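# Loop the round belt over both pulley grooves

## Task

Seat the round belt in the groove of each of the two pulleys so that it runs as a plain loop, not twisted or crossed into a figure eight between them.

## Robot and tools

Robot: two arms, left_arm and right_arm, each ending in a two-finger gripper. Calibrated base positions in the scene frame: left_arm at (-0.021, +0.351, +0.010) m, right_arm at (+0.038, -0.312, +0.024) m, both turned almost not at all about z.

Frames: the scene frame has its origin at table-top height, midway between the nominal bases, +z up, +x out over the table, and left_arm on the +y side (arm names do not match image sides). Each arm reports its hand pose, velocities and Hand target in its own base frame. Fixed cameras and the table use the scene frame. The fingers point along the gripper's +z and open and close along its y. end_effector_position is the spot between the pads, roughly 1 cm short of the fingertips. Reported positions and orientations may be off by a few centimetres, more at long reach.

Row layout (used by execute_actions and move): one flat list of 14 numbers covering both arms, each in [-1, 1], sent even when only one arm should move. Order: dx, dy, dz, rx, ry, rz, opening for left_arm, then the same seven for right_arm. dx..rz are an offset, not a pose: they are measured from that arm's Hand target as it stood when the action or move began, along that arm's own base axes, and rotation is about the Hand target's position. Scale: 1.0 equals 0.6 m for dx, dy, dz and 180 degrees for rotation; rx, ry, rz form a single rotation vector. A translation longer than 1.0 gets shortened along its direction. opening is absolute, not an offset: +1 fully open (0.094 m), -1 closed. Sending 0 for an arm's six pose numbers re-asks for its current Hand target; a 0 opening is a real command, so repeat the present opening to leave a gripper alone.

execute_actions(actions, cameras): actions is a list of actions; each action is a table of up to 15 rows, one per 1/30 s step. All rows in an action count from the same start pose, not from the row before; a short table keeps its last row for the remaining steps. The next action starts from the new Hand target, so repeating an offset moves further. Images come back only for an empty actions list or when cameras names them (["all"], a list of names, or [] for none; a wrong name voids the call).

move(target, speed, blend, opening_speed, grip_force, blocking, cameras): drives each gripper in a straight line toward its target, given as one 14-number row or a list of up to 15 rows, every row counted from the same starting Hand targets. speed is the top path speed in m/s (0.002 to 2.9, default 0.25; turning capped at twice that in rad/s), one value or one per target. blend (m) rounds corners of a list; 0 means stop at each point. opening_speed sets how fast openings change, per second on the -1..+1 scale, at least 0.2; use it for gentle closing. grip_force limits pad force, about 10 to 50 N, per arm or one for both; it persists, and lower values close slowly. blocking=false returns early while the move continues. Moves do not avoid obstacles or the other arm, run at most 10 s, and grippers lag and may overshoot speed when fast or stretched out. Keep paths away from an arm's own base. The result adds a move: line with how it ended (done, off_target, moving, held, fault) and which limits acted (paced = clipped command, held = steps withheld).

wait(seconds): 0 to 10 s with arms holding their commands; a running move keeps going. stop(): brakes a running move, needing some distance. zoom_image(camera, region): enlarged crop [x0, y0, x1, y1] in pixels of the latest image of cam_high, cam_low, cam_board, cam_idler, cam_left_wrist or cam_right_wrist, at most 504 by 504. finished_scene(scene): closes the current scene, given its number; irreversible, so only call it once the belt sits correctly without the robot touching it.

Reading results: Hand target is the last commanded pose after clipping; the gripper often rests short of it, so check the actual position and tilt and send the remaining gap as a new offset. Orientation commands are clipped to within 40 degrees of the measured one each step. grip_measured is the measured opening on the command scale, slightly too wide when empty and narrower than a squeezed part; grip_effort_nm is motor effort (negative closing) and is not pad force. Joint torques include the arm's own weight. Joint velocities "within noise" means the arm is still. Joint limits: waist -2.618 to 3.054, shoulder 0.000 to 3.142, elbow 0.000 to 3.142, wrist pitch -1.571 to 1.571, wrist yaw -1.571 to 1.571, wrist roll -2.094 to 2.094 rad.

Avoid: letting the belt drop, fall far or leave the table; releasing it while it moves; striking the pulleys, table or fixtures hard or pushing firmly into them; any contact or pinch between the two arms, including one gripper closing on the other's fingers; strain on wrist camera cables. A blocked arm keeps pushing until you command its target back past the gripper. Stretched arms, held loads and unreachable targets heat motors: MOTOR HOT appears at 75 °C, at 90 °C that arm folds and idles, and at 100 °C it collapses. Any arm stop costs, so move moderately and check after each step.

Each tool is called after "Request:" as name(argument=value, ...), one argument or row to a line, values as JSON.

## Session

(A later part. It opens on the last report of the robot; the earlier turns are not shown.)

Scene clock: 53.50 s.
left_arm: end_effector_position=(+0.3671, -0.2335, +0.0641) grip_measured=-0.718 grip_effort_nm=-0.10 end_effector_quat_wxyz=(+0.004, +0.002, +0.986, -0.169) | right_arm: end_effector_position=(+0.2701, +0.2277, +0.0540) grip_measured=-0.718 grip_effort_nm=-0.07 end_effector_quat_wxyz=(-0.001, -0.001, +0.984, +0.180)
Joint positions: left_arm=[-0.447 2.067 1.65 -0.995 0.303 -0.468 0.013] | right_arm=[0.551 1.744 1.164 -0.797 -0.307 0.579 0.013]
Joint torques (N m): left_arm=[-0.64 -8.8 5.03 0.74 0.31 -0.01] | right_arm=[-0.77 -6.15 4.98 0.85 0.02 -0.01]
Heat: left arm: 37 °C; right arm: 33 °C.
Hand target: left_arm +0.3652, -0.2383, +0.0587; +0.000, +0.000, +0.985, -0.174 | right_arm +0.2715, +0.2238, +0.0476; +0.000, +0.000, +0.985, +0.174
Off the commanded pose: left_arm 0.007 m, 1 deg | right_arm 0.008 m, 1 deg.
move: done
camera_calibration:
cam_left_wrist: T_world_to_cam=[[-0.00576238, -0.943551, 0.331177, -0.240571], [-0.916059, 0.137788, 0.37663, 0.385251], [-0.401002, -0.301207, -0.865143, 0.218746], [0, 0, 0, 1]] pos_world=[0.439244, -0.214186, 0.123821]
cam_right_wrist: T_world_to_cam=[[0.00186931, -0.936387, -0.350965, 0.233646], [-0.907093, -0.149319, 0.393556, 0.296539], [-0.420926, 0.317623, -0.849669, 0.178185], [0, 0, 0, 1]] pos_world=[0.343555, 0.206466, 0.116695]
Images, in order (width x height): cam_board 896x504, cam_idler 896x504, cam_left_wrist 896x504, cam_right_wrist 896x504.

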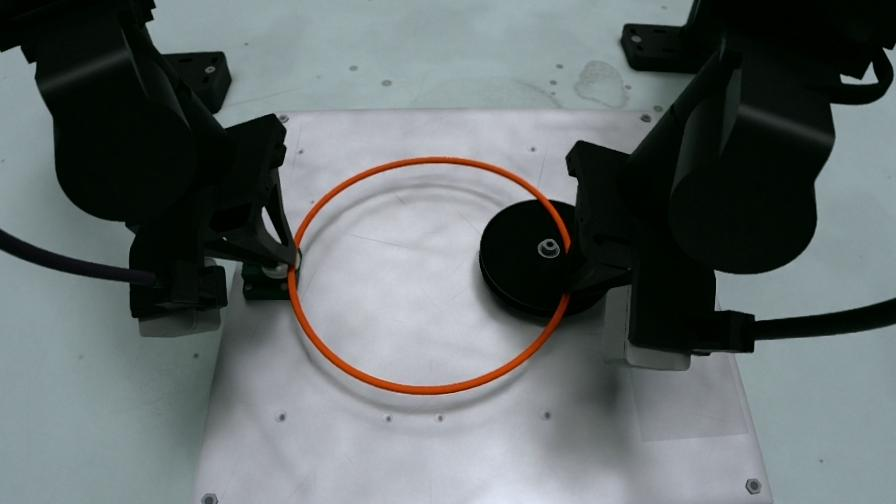

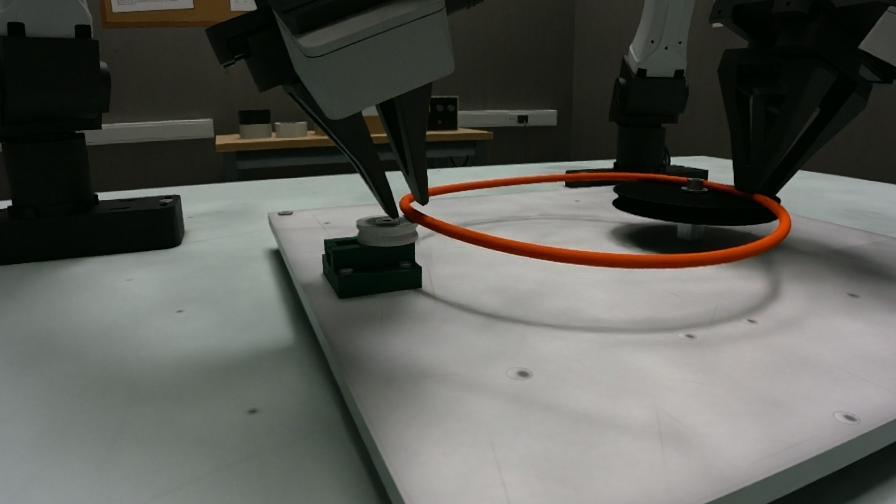

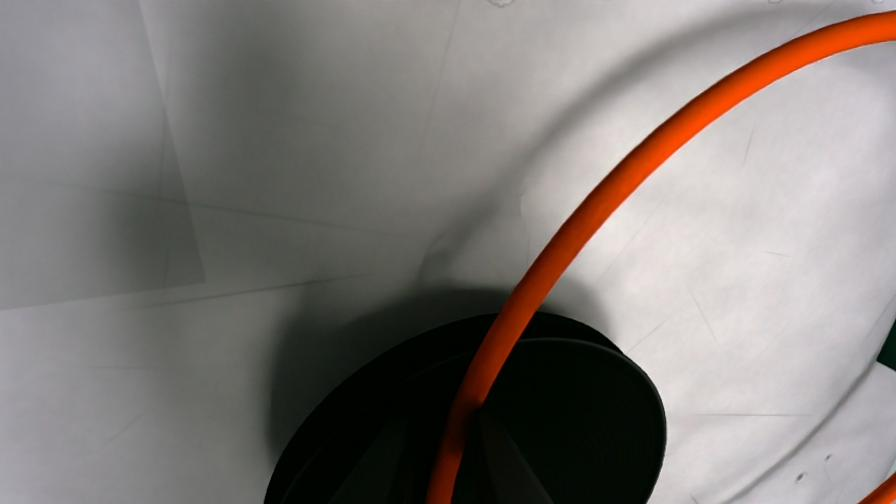

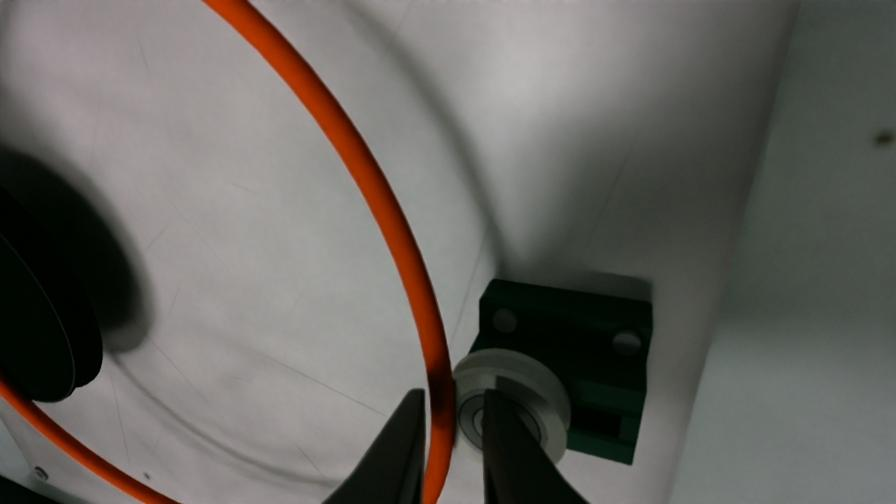

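Request:
move(
  target=[
    [0,0,-0.009,0,0,0,-0.72,0,0,-0.003,0,0,0,-0.72],
    [0,0,-0.009,0,0,0,-1,0,0,-0.003,0,0,0,-1],
  ],
  speed=0.03,
  grip_force=25,
  cameras=["cam_board","cam_idler","cam_left_wrist","cam_right_wrist"],
)

Request:
zoom_image(
  camera="cam_idler",
  region=[340, 140, 480, 250],
)

Request:
zoom_image(
  camera="cam_idler",
  region=[680, 130, 820, 240],
)

Scene clock: 56.30 s.
left_arm: end_effector_position=(+0.3692, -0.2369, +0.0627) grip_measured=-0.892 grip_effort_nm=-0.54 end_effector_quat_wxyz=(+0.009, +0.004, +0.984, -0.179) | right_arm: end_effector_position=(+0.2716, +0.2286, +0.0543) grip_measured=-0.990 grip_effort_nm=-0.51 end_effector_quat_wxyz=(+0.002, -0.001, +0.983, +0.182)
Joint positions: left_arm=[-0.447 2.067 1.638 -0.966 0.316 -0.468 0.005] | right_arm=[0.551 1.744 1.164 -0.79 -0.307 0.579 0]
Joint torques (N m): left_arm=[-0.64 -8.49 4.68 0.69 0.17 -0.01] | right_arm=[-0.94 -6.11 4.7 0.8 0.02 -0.01]
Heat: left arm: 37 °C; right arm: 33 °C.
Hand target: left_arm +0.3652, -0.2383, +0.0533; +0.000, +0.000, +0.985, -0.174 | right_arm +0.2715, +0.2238, +0.0458; +0.000, +0.000, +0.985, +0.174
Off the commanded pose: left_arm 0.010 m, 1 deg | right_arm 0.010 m, 1 deg.
grip_force (N): 25, 25
move: done; target 2's new opening was sent with left_arm's hand 0.011 m and 1 deg from that target
camera_calibration:
cam_left_wrist: T_world_to_cam=[[-0.0112082, -0.936969, 0.349234, -0.240847], [-0.919383, 0.146994, 0.364867, 0.392411], [-0.393205, -0.31699, -0.86308, 0.210526], [0, 0, 0, 1]] pos_world=[0.440857, -0.216614, 0.122635]
cam_right_wrist: T_world_to_cam=[[0.00404087, -0.935046, -0.354503, 0.233838], [-0.909502, -0.150799, 0.387384, 0.299199], [-0.41568, 0.320855, -0.851036, 0.17674], [0, 0, 0, 1]] pos_world=[0.344644, 0.20706, 0.117403]
Images, in order (width x height): cam_board 896x504, cam_idler 896x504, cam_left_wrist 896x504, cam_right_wrist 896x504.

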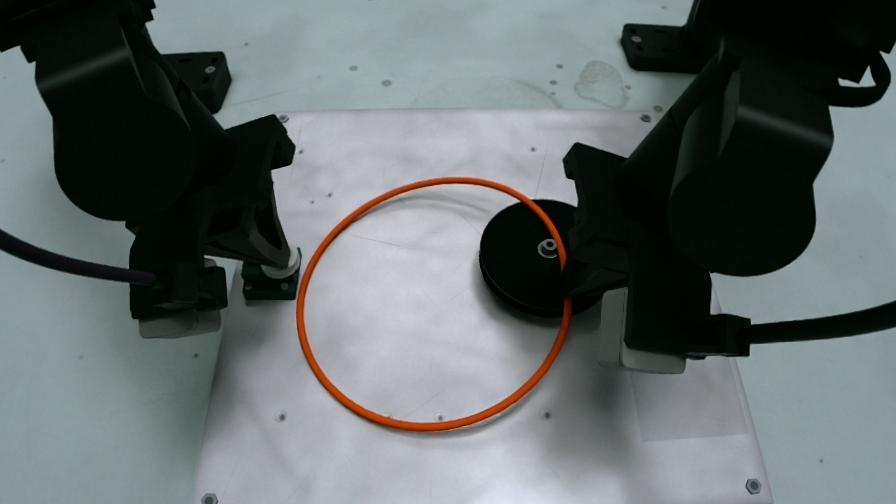

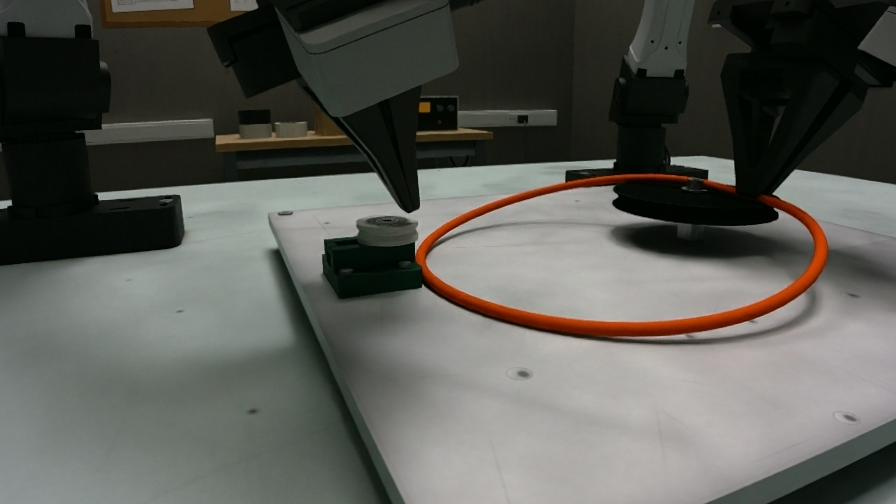

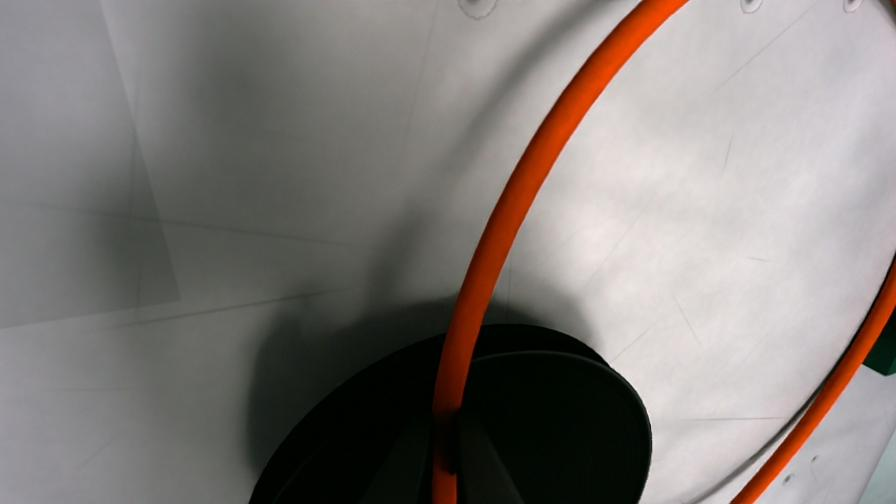

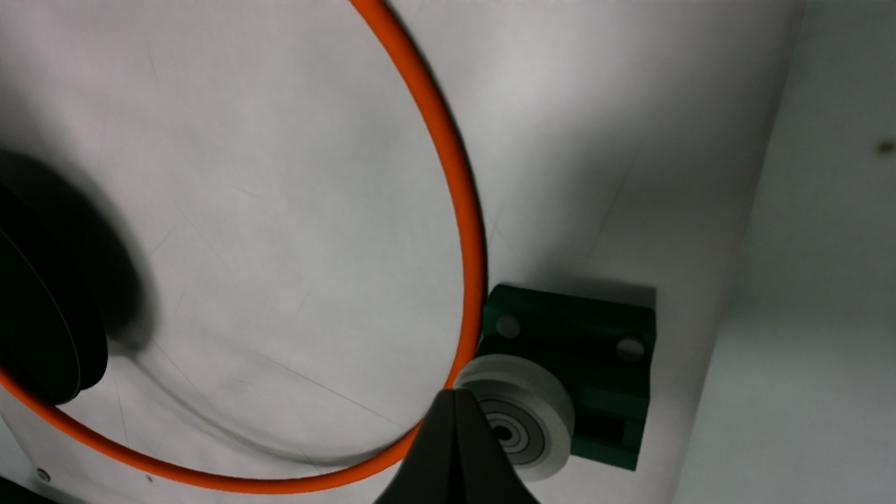

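Scaled by 3.600 from the camera's 896x504 image, which has a finer 1280x720 frame.

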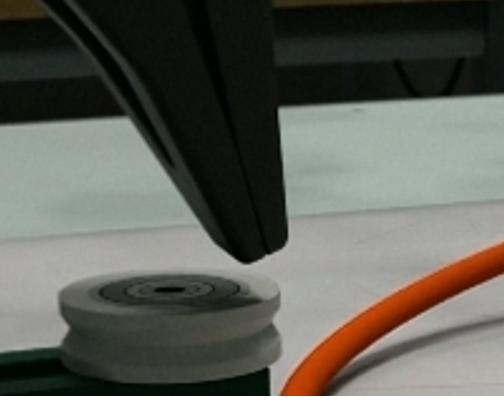

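Scaled by 3.600 from the camera's 896x504 image, which has a finer 1280x720 frame.

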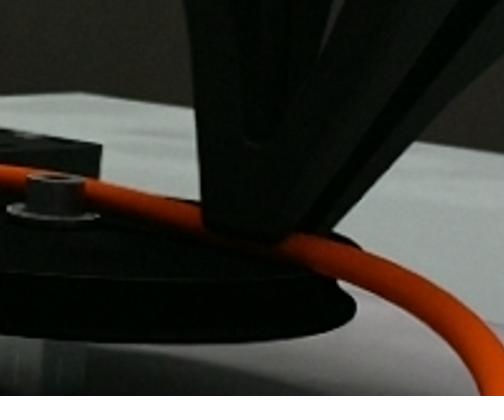

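Request:
move(
  target=[
    [0,0,0.03,0,0,0,-1,0,-0.03,0.08,0,0,0,-0.5],
    [0.0,0,0.11,0,0,0,-1,0,-0.05,0.2,0,0,0,-0.3],
  ],
  speed=0.06,
  grip_force=45,
  cameras=["all"],
)

Scene clock: 60.63 s.
left_arm: end_effector_position=(+0.3601, -0.2326, +0.1032) grip_measured=-0.915 grip_effort_nm=-0.92 end_effector_quat_wxyz=(-0.019, -0.001, +0.986, -0.166) | right_arm: end_effector_position=(+0.2686, +0.1941, +0.1511) grip_measured=-0.302 grip_effort_nm=0.11 end_effector_quat_wxyz=(-0.017, +0.003, +0.986, +0.164)
Joint positions: left_arm=[-0.447 2.067 1.808 -1.198 0.316 -0.468 0.004] | right_arm=[0.466 1.669 1.48 -1.259 -0.307 0.492 0.033]
Joint torques (N m): left_arm=[-0.62 -10.71 9.11 0.41 0.18 -0.02] | right_arm=[-0.73 -8.55 8.16 0.47 -0.16 0.02]
Heat: left arm: 37 °C; right arm: 34 °C.
Hand target: left_arm +0.3652, -0.2383, +0.1193; +0.000, +0.000, +0.985, -0.174 | right_arm +0.2714, +0.1939, +0.1659; +0.000, +0.000, +0.985, +0.174
Off the commanded pose: left_arm 0.018 m, 2 deg | right_arm 0.015 m, 2 deg.
grip_force (N): 45, 45
move: off_target (left_arm, right_arm); target 2's new opening was sent with right_arm's hand 0.015 m and 2 deg from that target
camera_calibration:
cam_left_wrist: T_world_to_cam=[[0.00746913, -0.945905, 0.324359, -0.257235], [-0.89766, 0.136587, 0.418988, 0.352778], [-0.440626, -0.294293, -0.84808, 0.264123], [0, 0, 0, 1]] pos_world=[0.434975, -0.213775, 0.159624]
cam_right_wrist: T_world_to_cam=[[-0.0108496, -0.947405, -0.319855, 0.23718], [-0.894168, -0.133992, 0.427212, 0.240439], [-0.447601, 0.290639, -0.845685, 0.282492], [0, 0, 0, 1]] pos_world=[0.34401, 0.174819, 0.212044]

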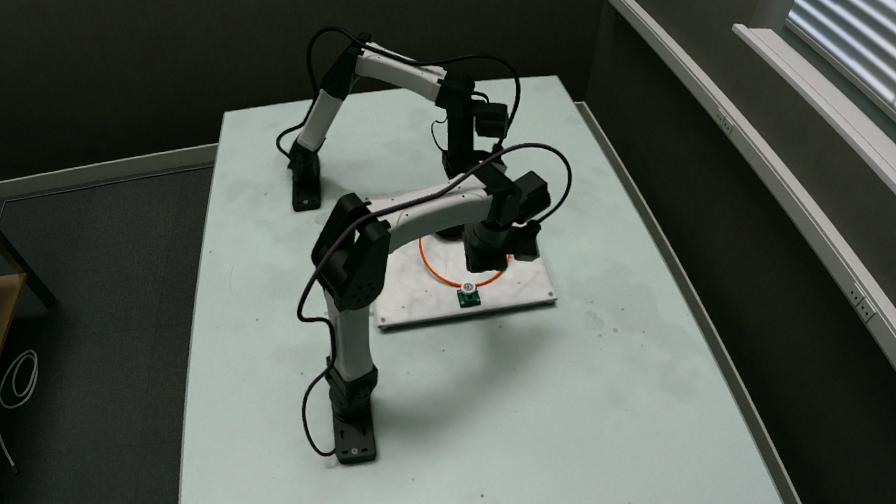

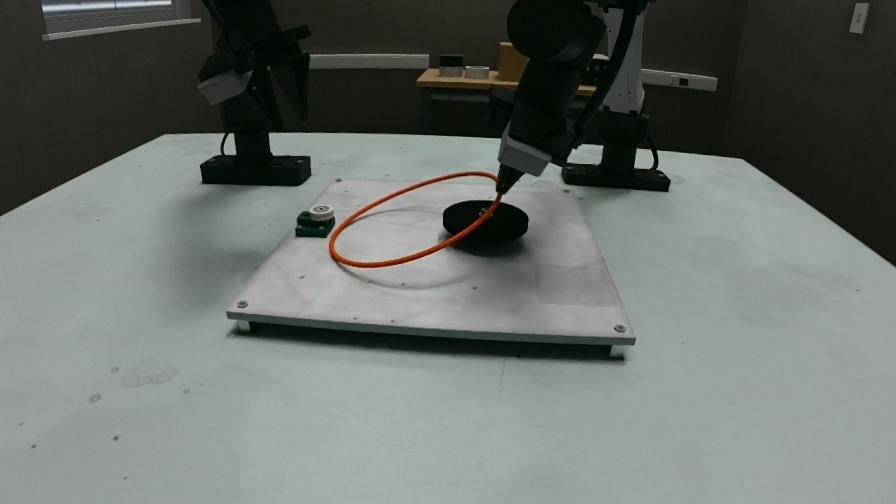

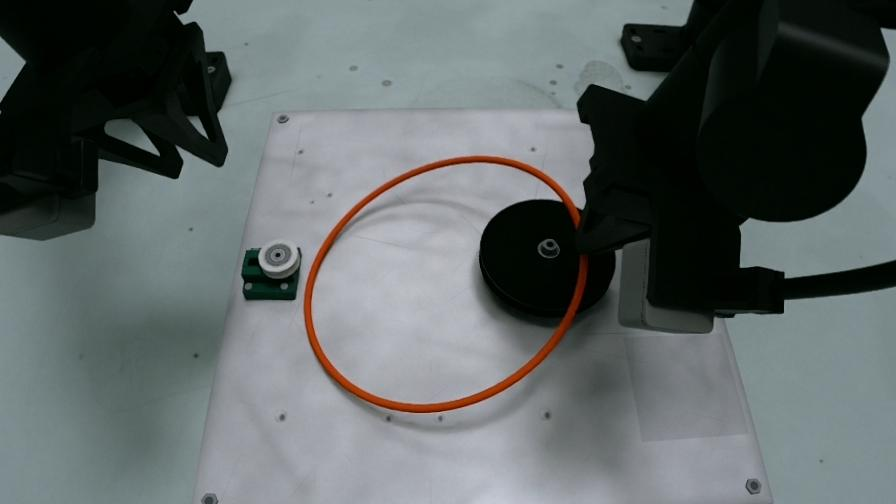

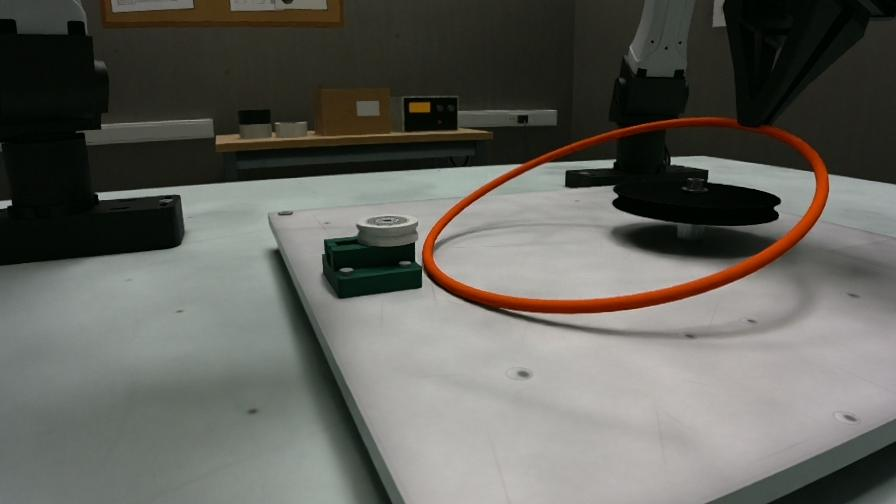

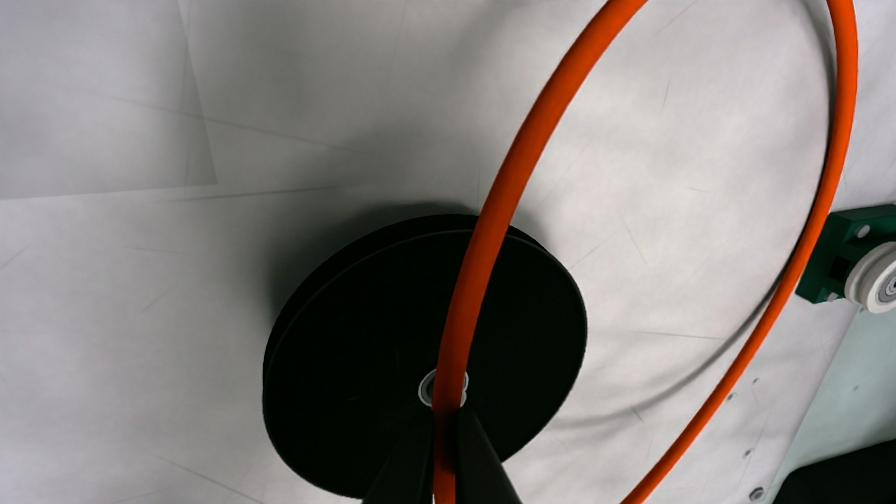

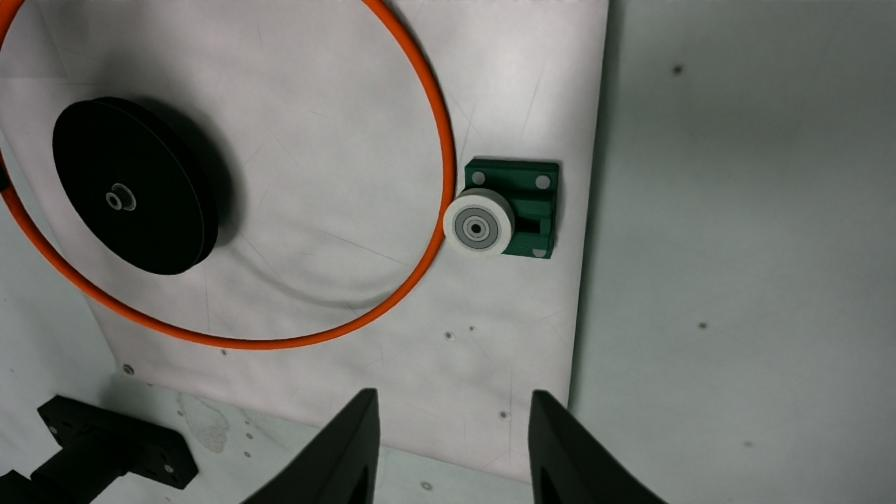

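Request:
move(
  target=[-0.035,0.085,0,0,0,0,-1,0,0,0,0,0,0,-0.3],
  speed=0.08,
  cameras=["all"],
)

Scene clock: 63.37 s.
left_arm: end_effector_position=(+0.3431, -0.1871, +0.1059) grip_measured=-0.915 grip_effort_nm=-0.92 end_effector_quat_wxyz=(-0.020, -0.007, +0.987, -0.161) | right_arm: end_effector_position=(+0.2686, +0.1941, +0.1511) grip_measured=-0.302 grip_effort_nm=0.11 end_effector_quat_wxyz=(-0.017, +0.003, +0.986, +0.164)
Joint positions: left_arm=[-0.36 1.943 1.644 -1.191 0.316 -0.387 0.004] | right_arm=[0.466 1.669 1.48 -1.259 -0.307 0.492 0.033]
Joint torques (N m): left_arm=[0.61 -12.03 5.07 0.55 0.32 0.26] | right_arm=[-0.95 -8.16 8.27 0.41 -0.22 0.05]
Heat: left arm: 38 °C; right arm: 35 °C.
Hand target: left_arm +0.3443, -0.1873, +0.1194; +0.000, +0.000, +0.985, -0.174 | right_arm +0.2714, +0.1939, +0.1659; +0.000, +0.000, +0.985, +0.174
Off the commanded pose: left_arm 0.013 m, 3 deg | right_arm 0.015 m, 2 deg.
grip_force (N): 45, 45
move: off_target (left_arm, right_arm)
camera_calibration:
cam_left_wrist: T_world_to_cam=[[0.019428, -0.949067, 0.314473, -0.218637], [-0.896797, 0.122513, 0.425143, 0.326553], [-0.442016, -0.290278, -0.84874, 0.273692], [0, 0, 0, 1]] pos_world=[0.418075, -0.168062, 0.162217]
cam_right_wrist: T_world_to_cam=[[-0.0108496, -0.947405, -0.319855, 0.23718], [-0.894168, -0.133992, 0.427212, 0.240439], [-0.447601, 0.290639, -0.845685, 0.282492], [0, 0, 0, 1]] pos_world=[0.34401, 0.174819, 0.212044]

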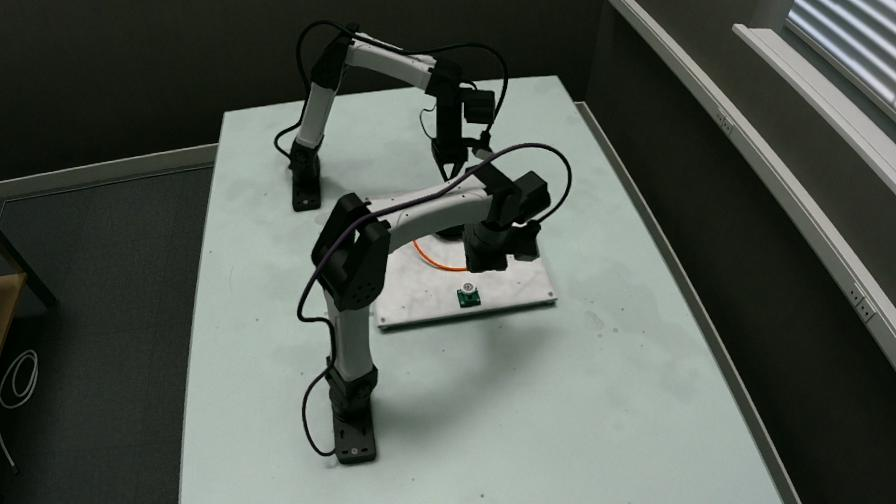

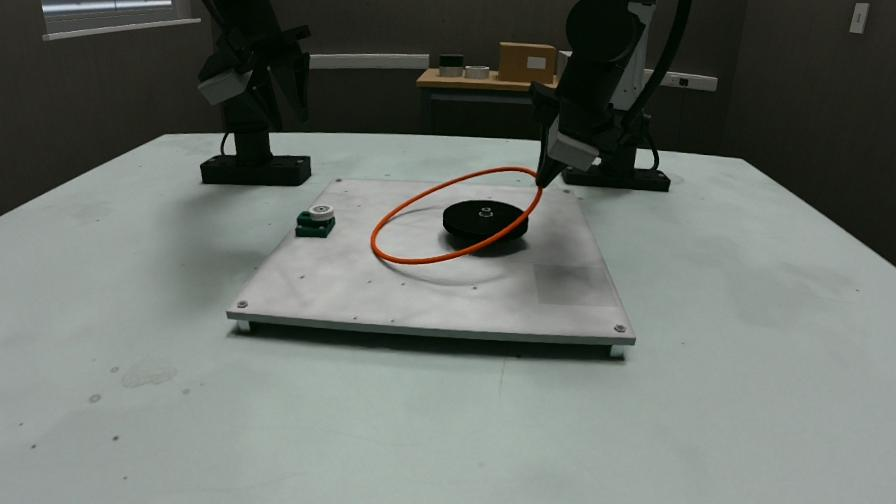

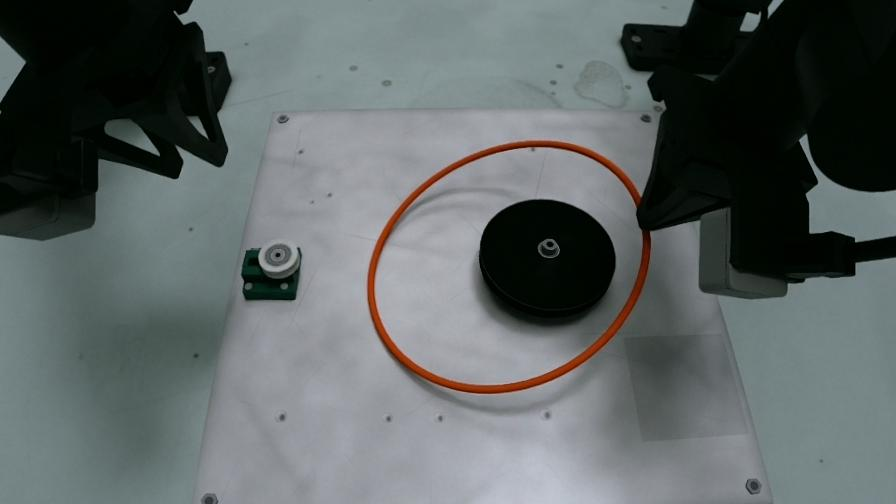

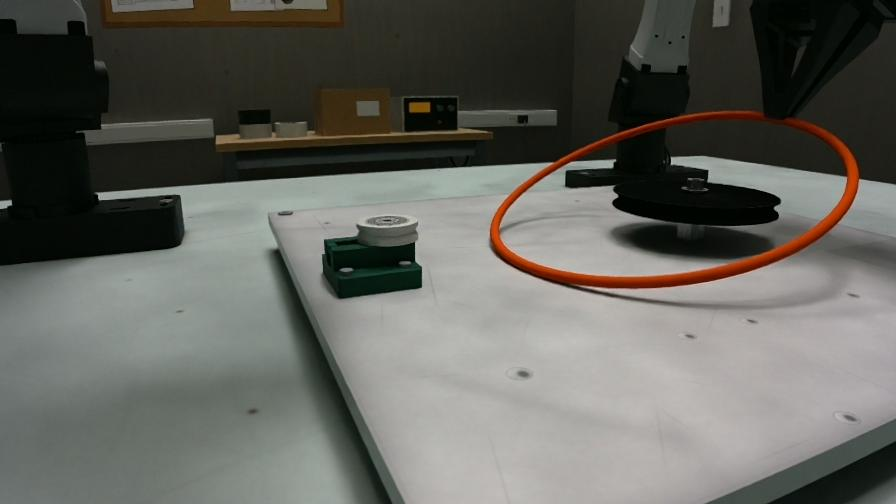

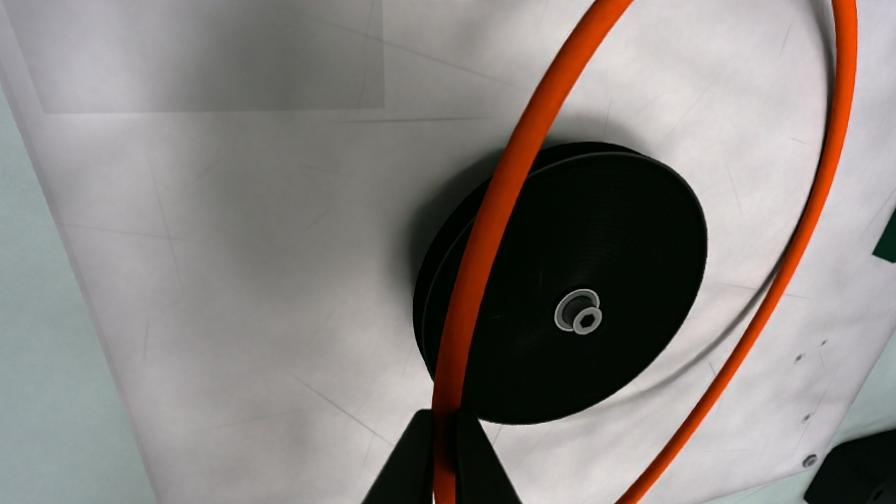

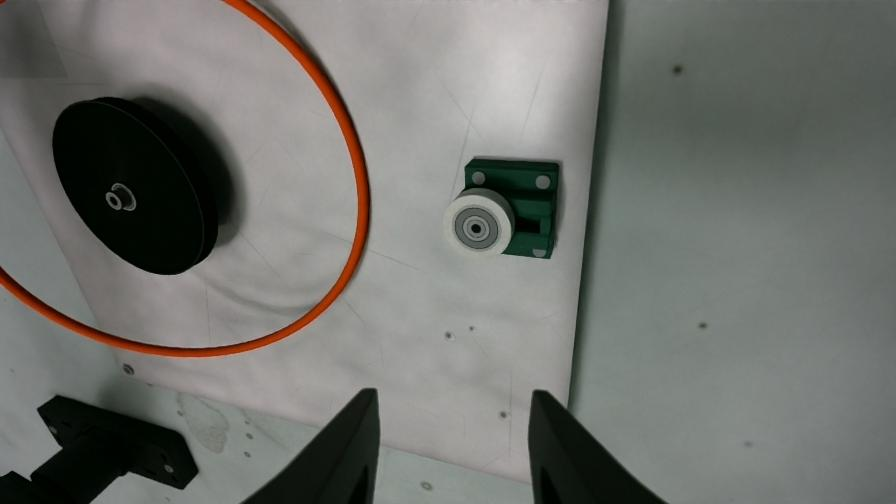

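Request:
move(
  target=[
    [0,0.008,-0.05,0,0,0,-1,0,0,0,0,0,0,-0.3],
    [0.0,0.008,-0.093,0,0,0,-1,0,0,0,0,0,0,-0.3],
  ],
  speed=0.06,
  blend=0.01,
  cameras=["cam_low","cam_board","cam_idler","cam_left_wrist","cam_right_wrist"],
)

Request:
zoom_image(
  camera="cam_idler",
  region=[580, 120, 860, 280],
)

Request:
zoom_image(
  camera="cam_low",
  region=[420, 140, 600, 260],
)

Scene clock: 65.83 s.
left_arm: end_effector_position=(+0.3419, -0.1827, +0.0597) grip_measured=-0.915 grip_effort_nm=-0.92 end_effector_quat_wxyz=(-0.010, -0.003, +0.986, -0.164) | right_arm: end_effector_position=(+0.2686, +0.1941, +0.1511) grip_measured=-0.302 grip_effort_nm=0.11 end_effector_quat_wxyz=(-0.017, +0.003, +0.986, +0.164)
Joint positions: left_arm=[-0.351 1.941 1.453 -0.983 0.316 -0.374 0.004] | right_arm=[0.466 1.669 1.48 -1.259 -0.307 0.492 0.033]
Joint torques (N m): left_arm=[0.88 -9.73 5 0.62 0.34 0.26] | right_arm=[-0.79 -8.46 8.16 0.42 -0.16 0]
Heat: left arm: 38 °C; right arm: 35 °C.
Hand target: left_arm +0.3442, -0.1825, +0.0636; +0.000, +0.000, +0.985, -0.174 | right_arm +0.2714, +0.1939, +0.1659; +0.000, +0.000, +0.985, +0.174
Off the commanded pose: left_arm 0.005 m, 2 deg | right_arm 0.015 m, 2 deg.
grip_force (N): 45, 45
move: off_target (right_arm)
camera_calibration:
cam_left_wrist: T_world_to_cam=[[0.00899593, -0.946835, 0.321593, -0.196408], [-0.905742, 0.128565, 0.403859, 0.350092], [-0.423734, -0.294913, -0.856432, 0.228556], [0, 0, 0, 1]] pos_world=[0.415706, -0.163572, 0.117518]
cam_right_wrist: T_world_to_cam=[[-0.0108496, -0.947405, -0.319855, 0.23718], [-0.894168, -0.133992, 0.427212, 0.240439], [-0.447601, 0.290639, -0.845685, 0.282492], [0, 0, 0, 1]] pos_world=[0.34401, 0.174819, 0.212044]
Images, in order (width x height): cam_low 896x504, cam_board 896x504, cam_idler 896x504, cam_left_wrist 896x504, cam_right_wrist 896x504.

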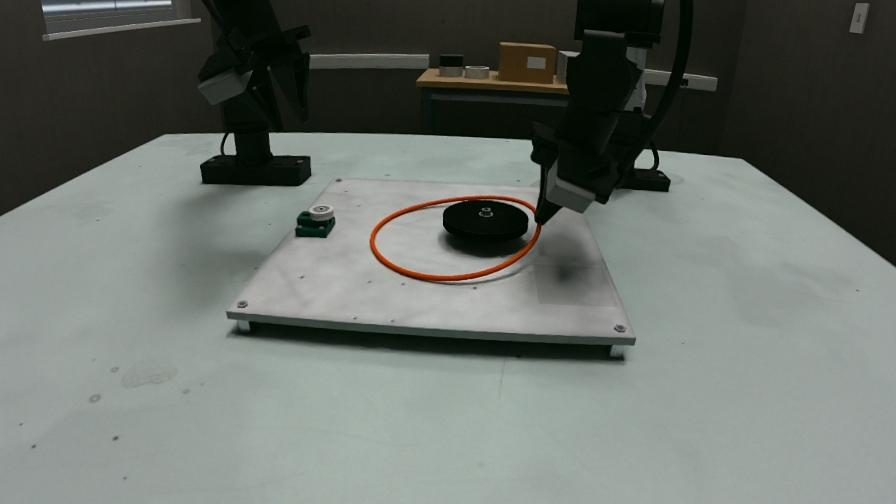

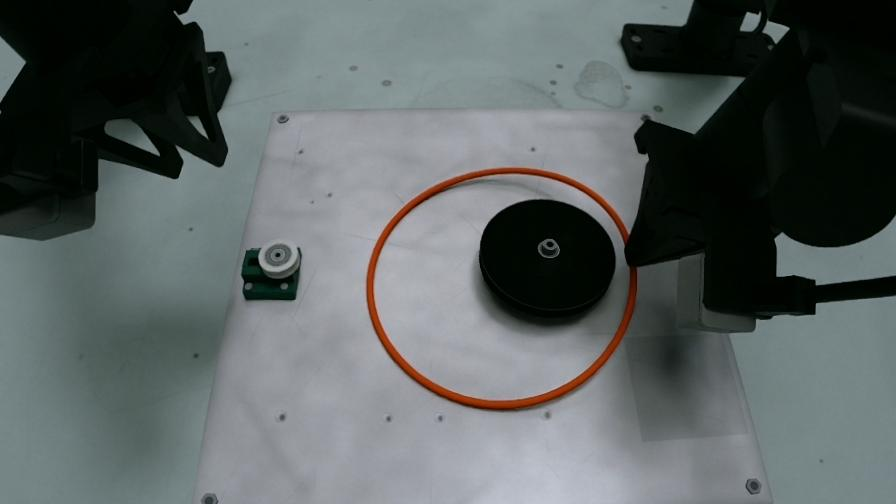

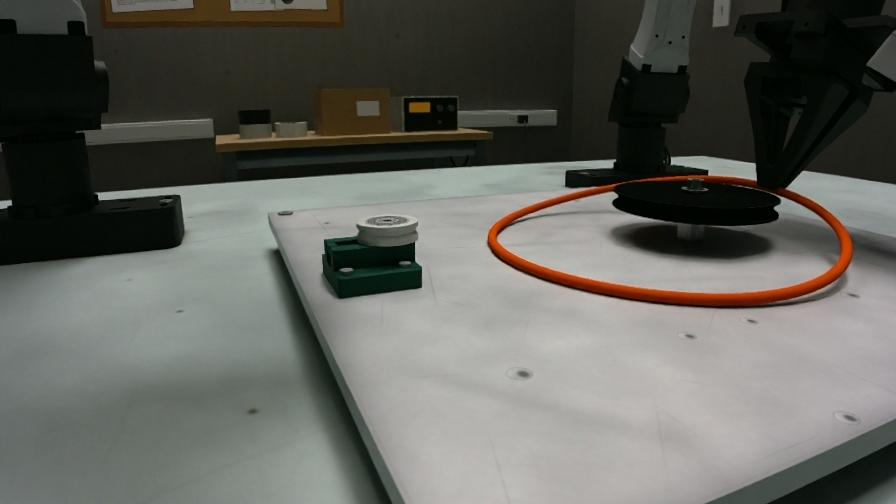

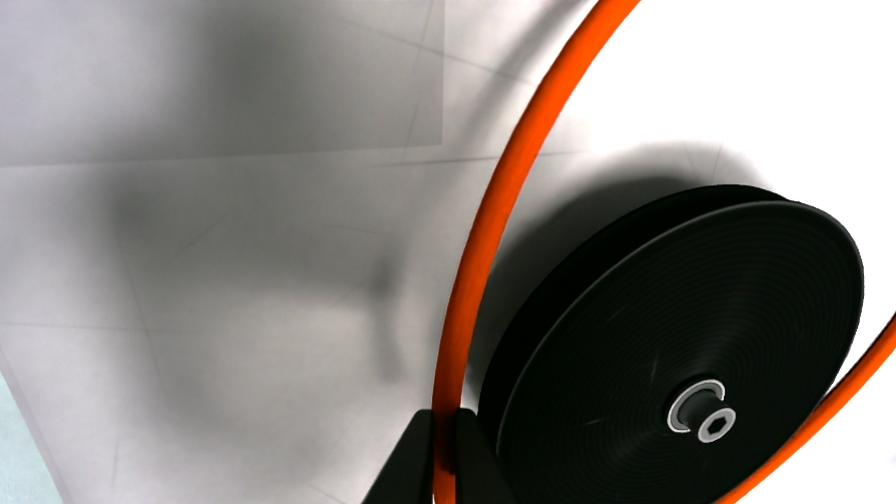

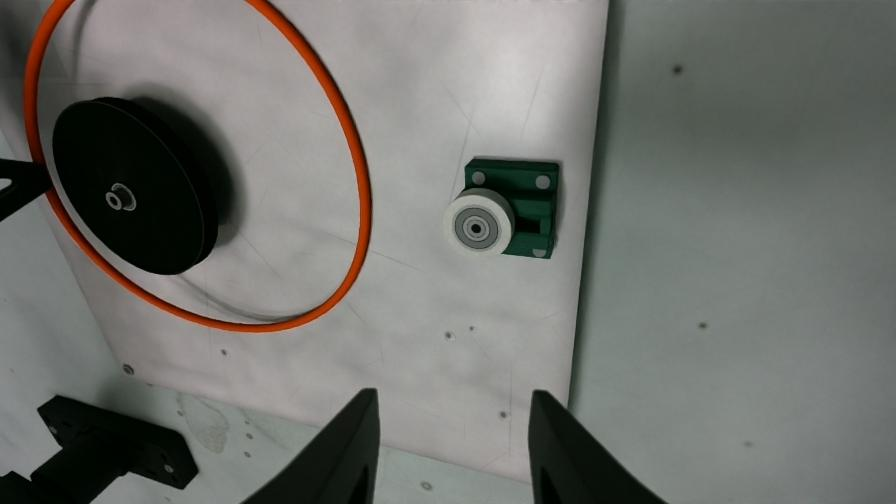

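Scaled by 1.800 from the camera's 896x504 image, which has a finer 1280x720 frame.

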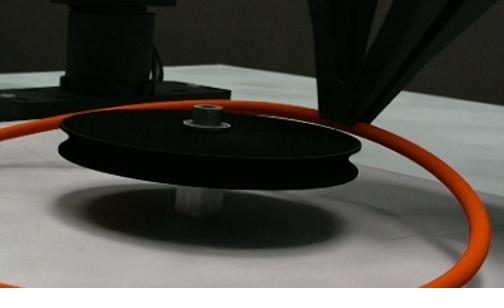

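Scaled by 2.800 from the camera's 896x504 image, which has a finer 1280x720 frame.

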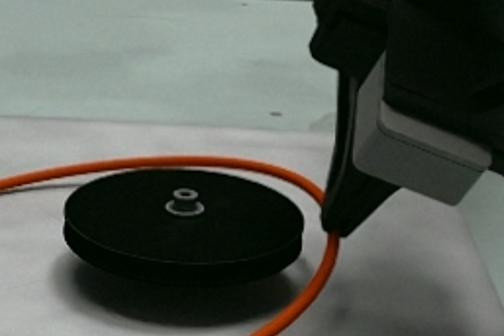

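Request:
move(
  target=[
    [0,0,0,0,0,0,-1,-0.012,0.10,-0.04,0,0,0,-0.4],
    [0,0,-0.006,0,0,0,-1,-0.012,0.156,-0.165,0,0,0,-0.4],
  ],
  speed=0.1,
  blend=0.03,
  cameras=["cam_board","cam_idler","cam_right_wrist"],
)

Scene clock: 70.47 s.
left_arm: end_effector_position=(+0.3423, -0.1829, +0.0573) grip_measured=-0.915 grip_effort_nm=-0.92 end_effector_quat_wxyz=(-0.008, -0.003, +0.986, -0.165) | right_arm: end_effector_position=(+0.2640, +0.2882, +0.0737) grip_measured=-0.398 grip_effort_nm=-0.07 end_effector_quat_wxyz=(-0.002, -0.003, +0.983, +0.182)
Joint positions: left_arm=[-0.351 1.941 1.443 -0.969 0.316 -0.374 0.004] | right_arm=[0.706 1.823 1.338 -0.846 -0.279 0.733 0.028]
Joint torques (N m): left_arm=[0.88 -9.44 4.97 0.62 0.34 0.26] | right_arm=[0.12 -6.71 5.34 0.97 0.11 0.2]
Heat: left arm: 39 °C; right arm: 35 °C.
Hand target: left_arm +0.3443, -0.1825, +0.0600; +0.000, +0.000, +0.985, -0.174 | right_arm +0.2642, +0.2874, +0.0668; +0.000, +0.000, +0.985, +0.174
Off the commanded pose: left_arm 0.003 m, 1 deg | right_arm 0.007 m, 1 deg.
grip_force (N): 45, 45
move: done
camera_calibration:
cam_right_wrist: T_world_to_cam=[[0.00675437, -0.934802, -0.355106, 0.295737], [-0.906112, -0.155933, 0.393252, 0.293945], [-0.422985, 0.319109, -0.848088, 0.173064], [0, 0, 0, 1]] pos_world=[0.337553, 0.267064, 0.136197]
Images, in order (width x height): cam_board 896x504, cam_idler 896x504, cam_right_wrist 896x504.

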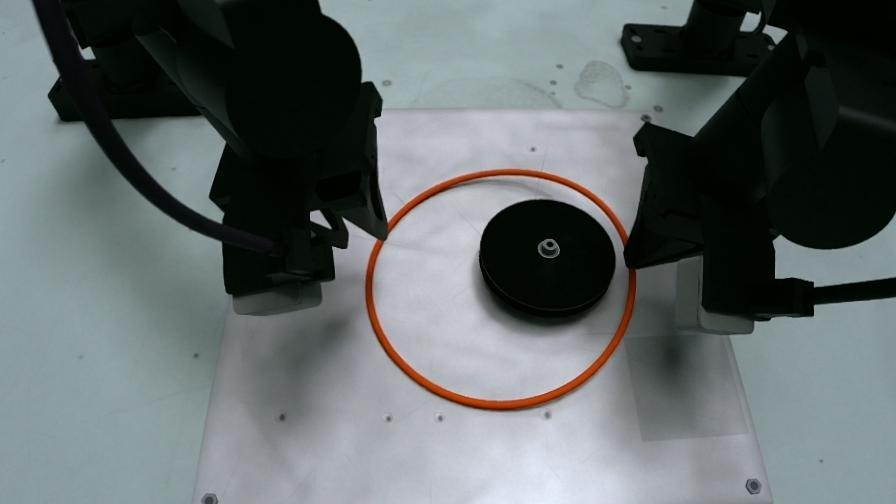

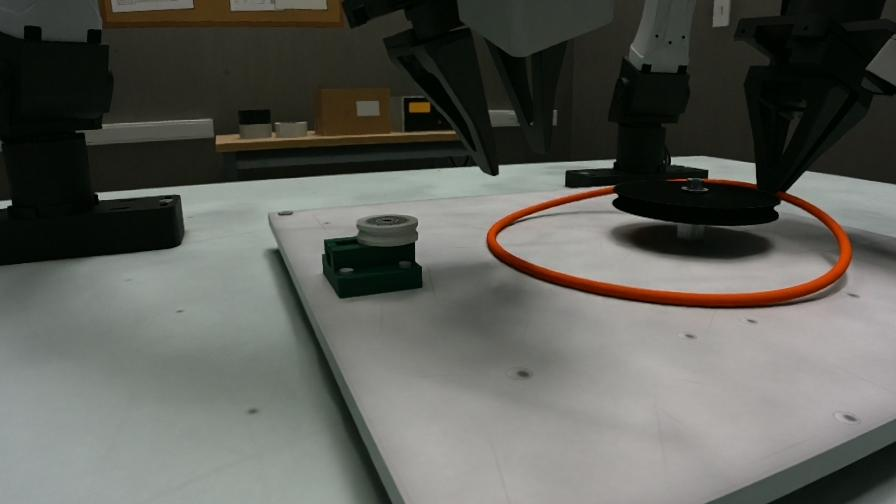

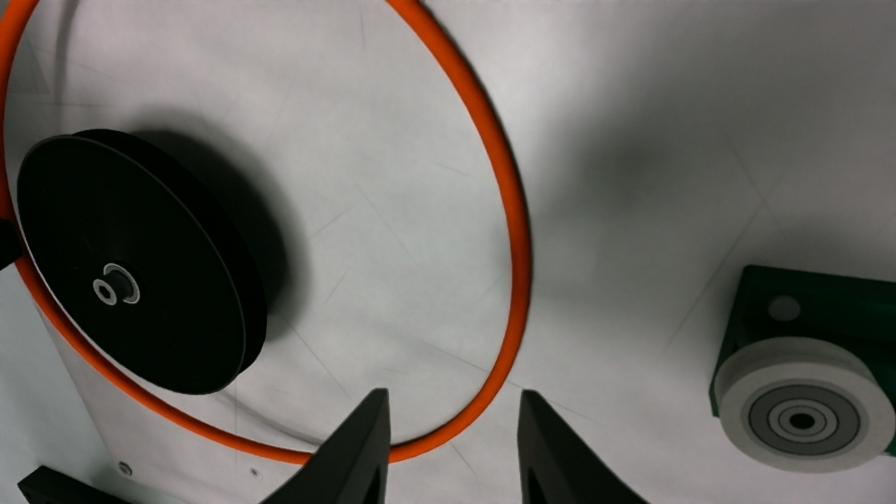

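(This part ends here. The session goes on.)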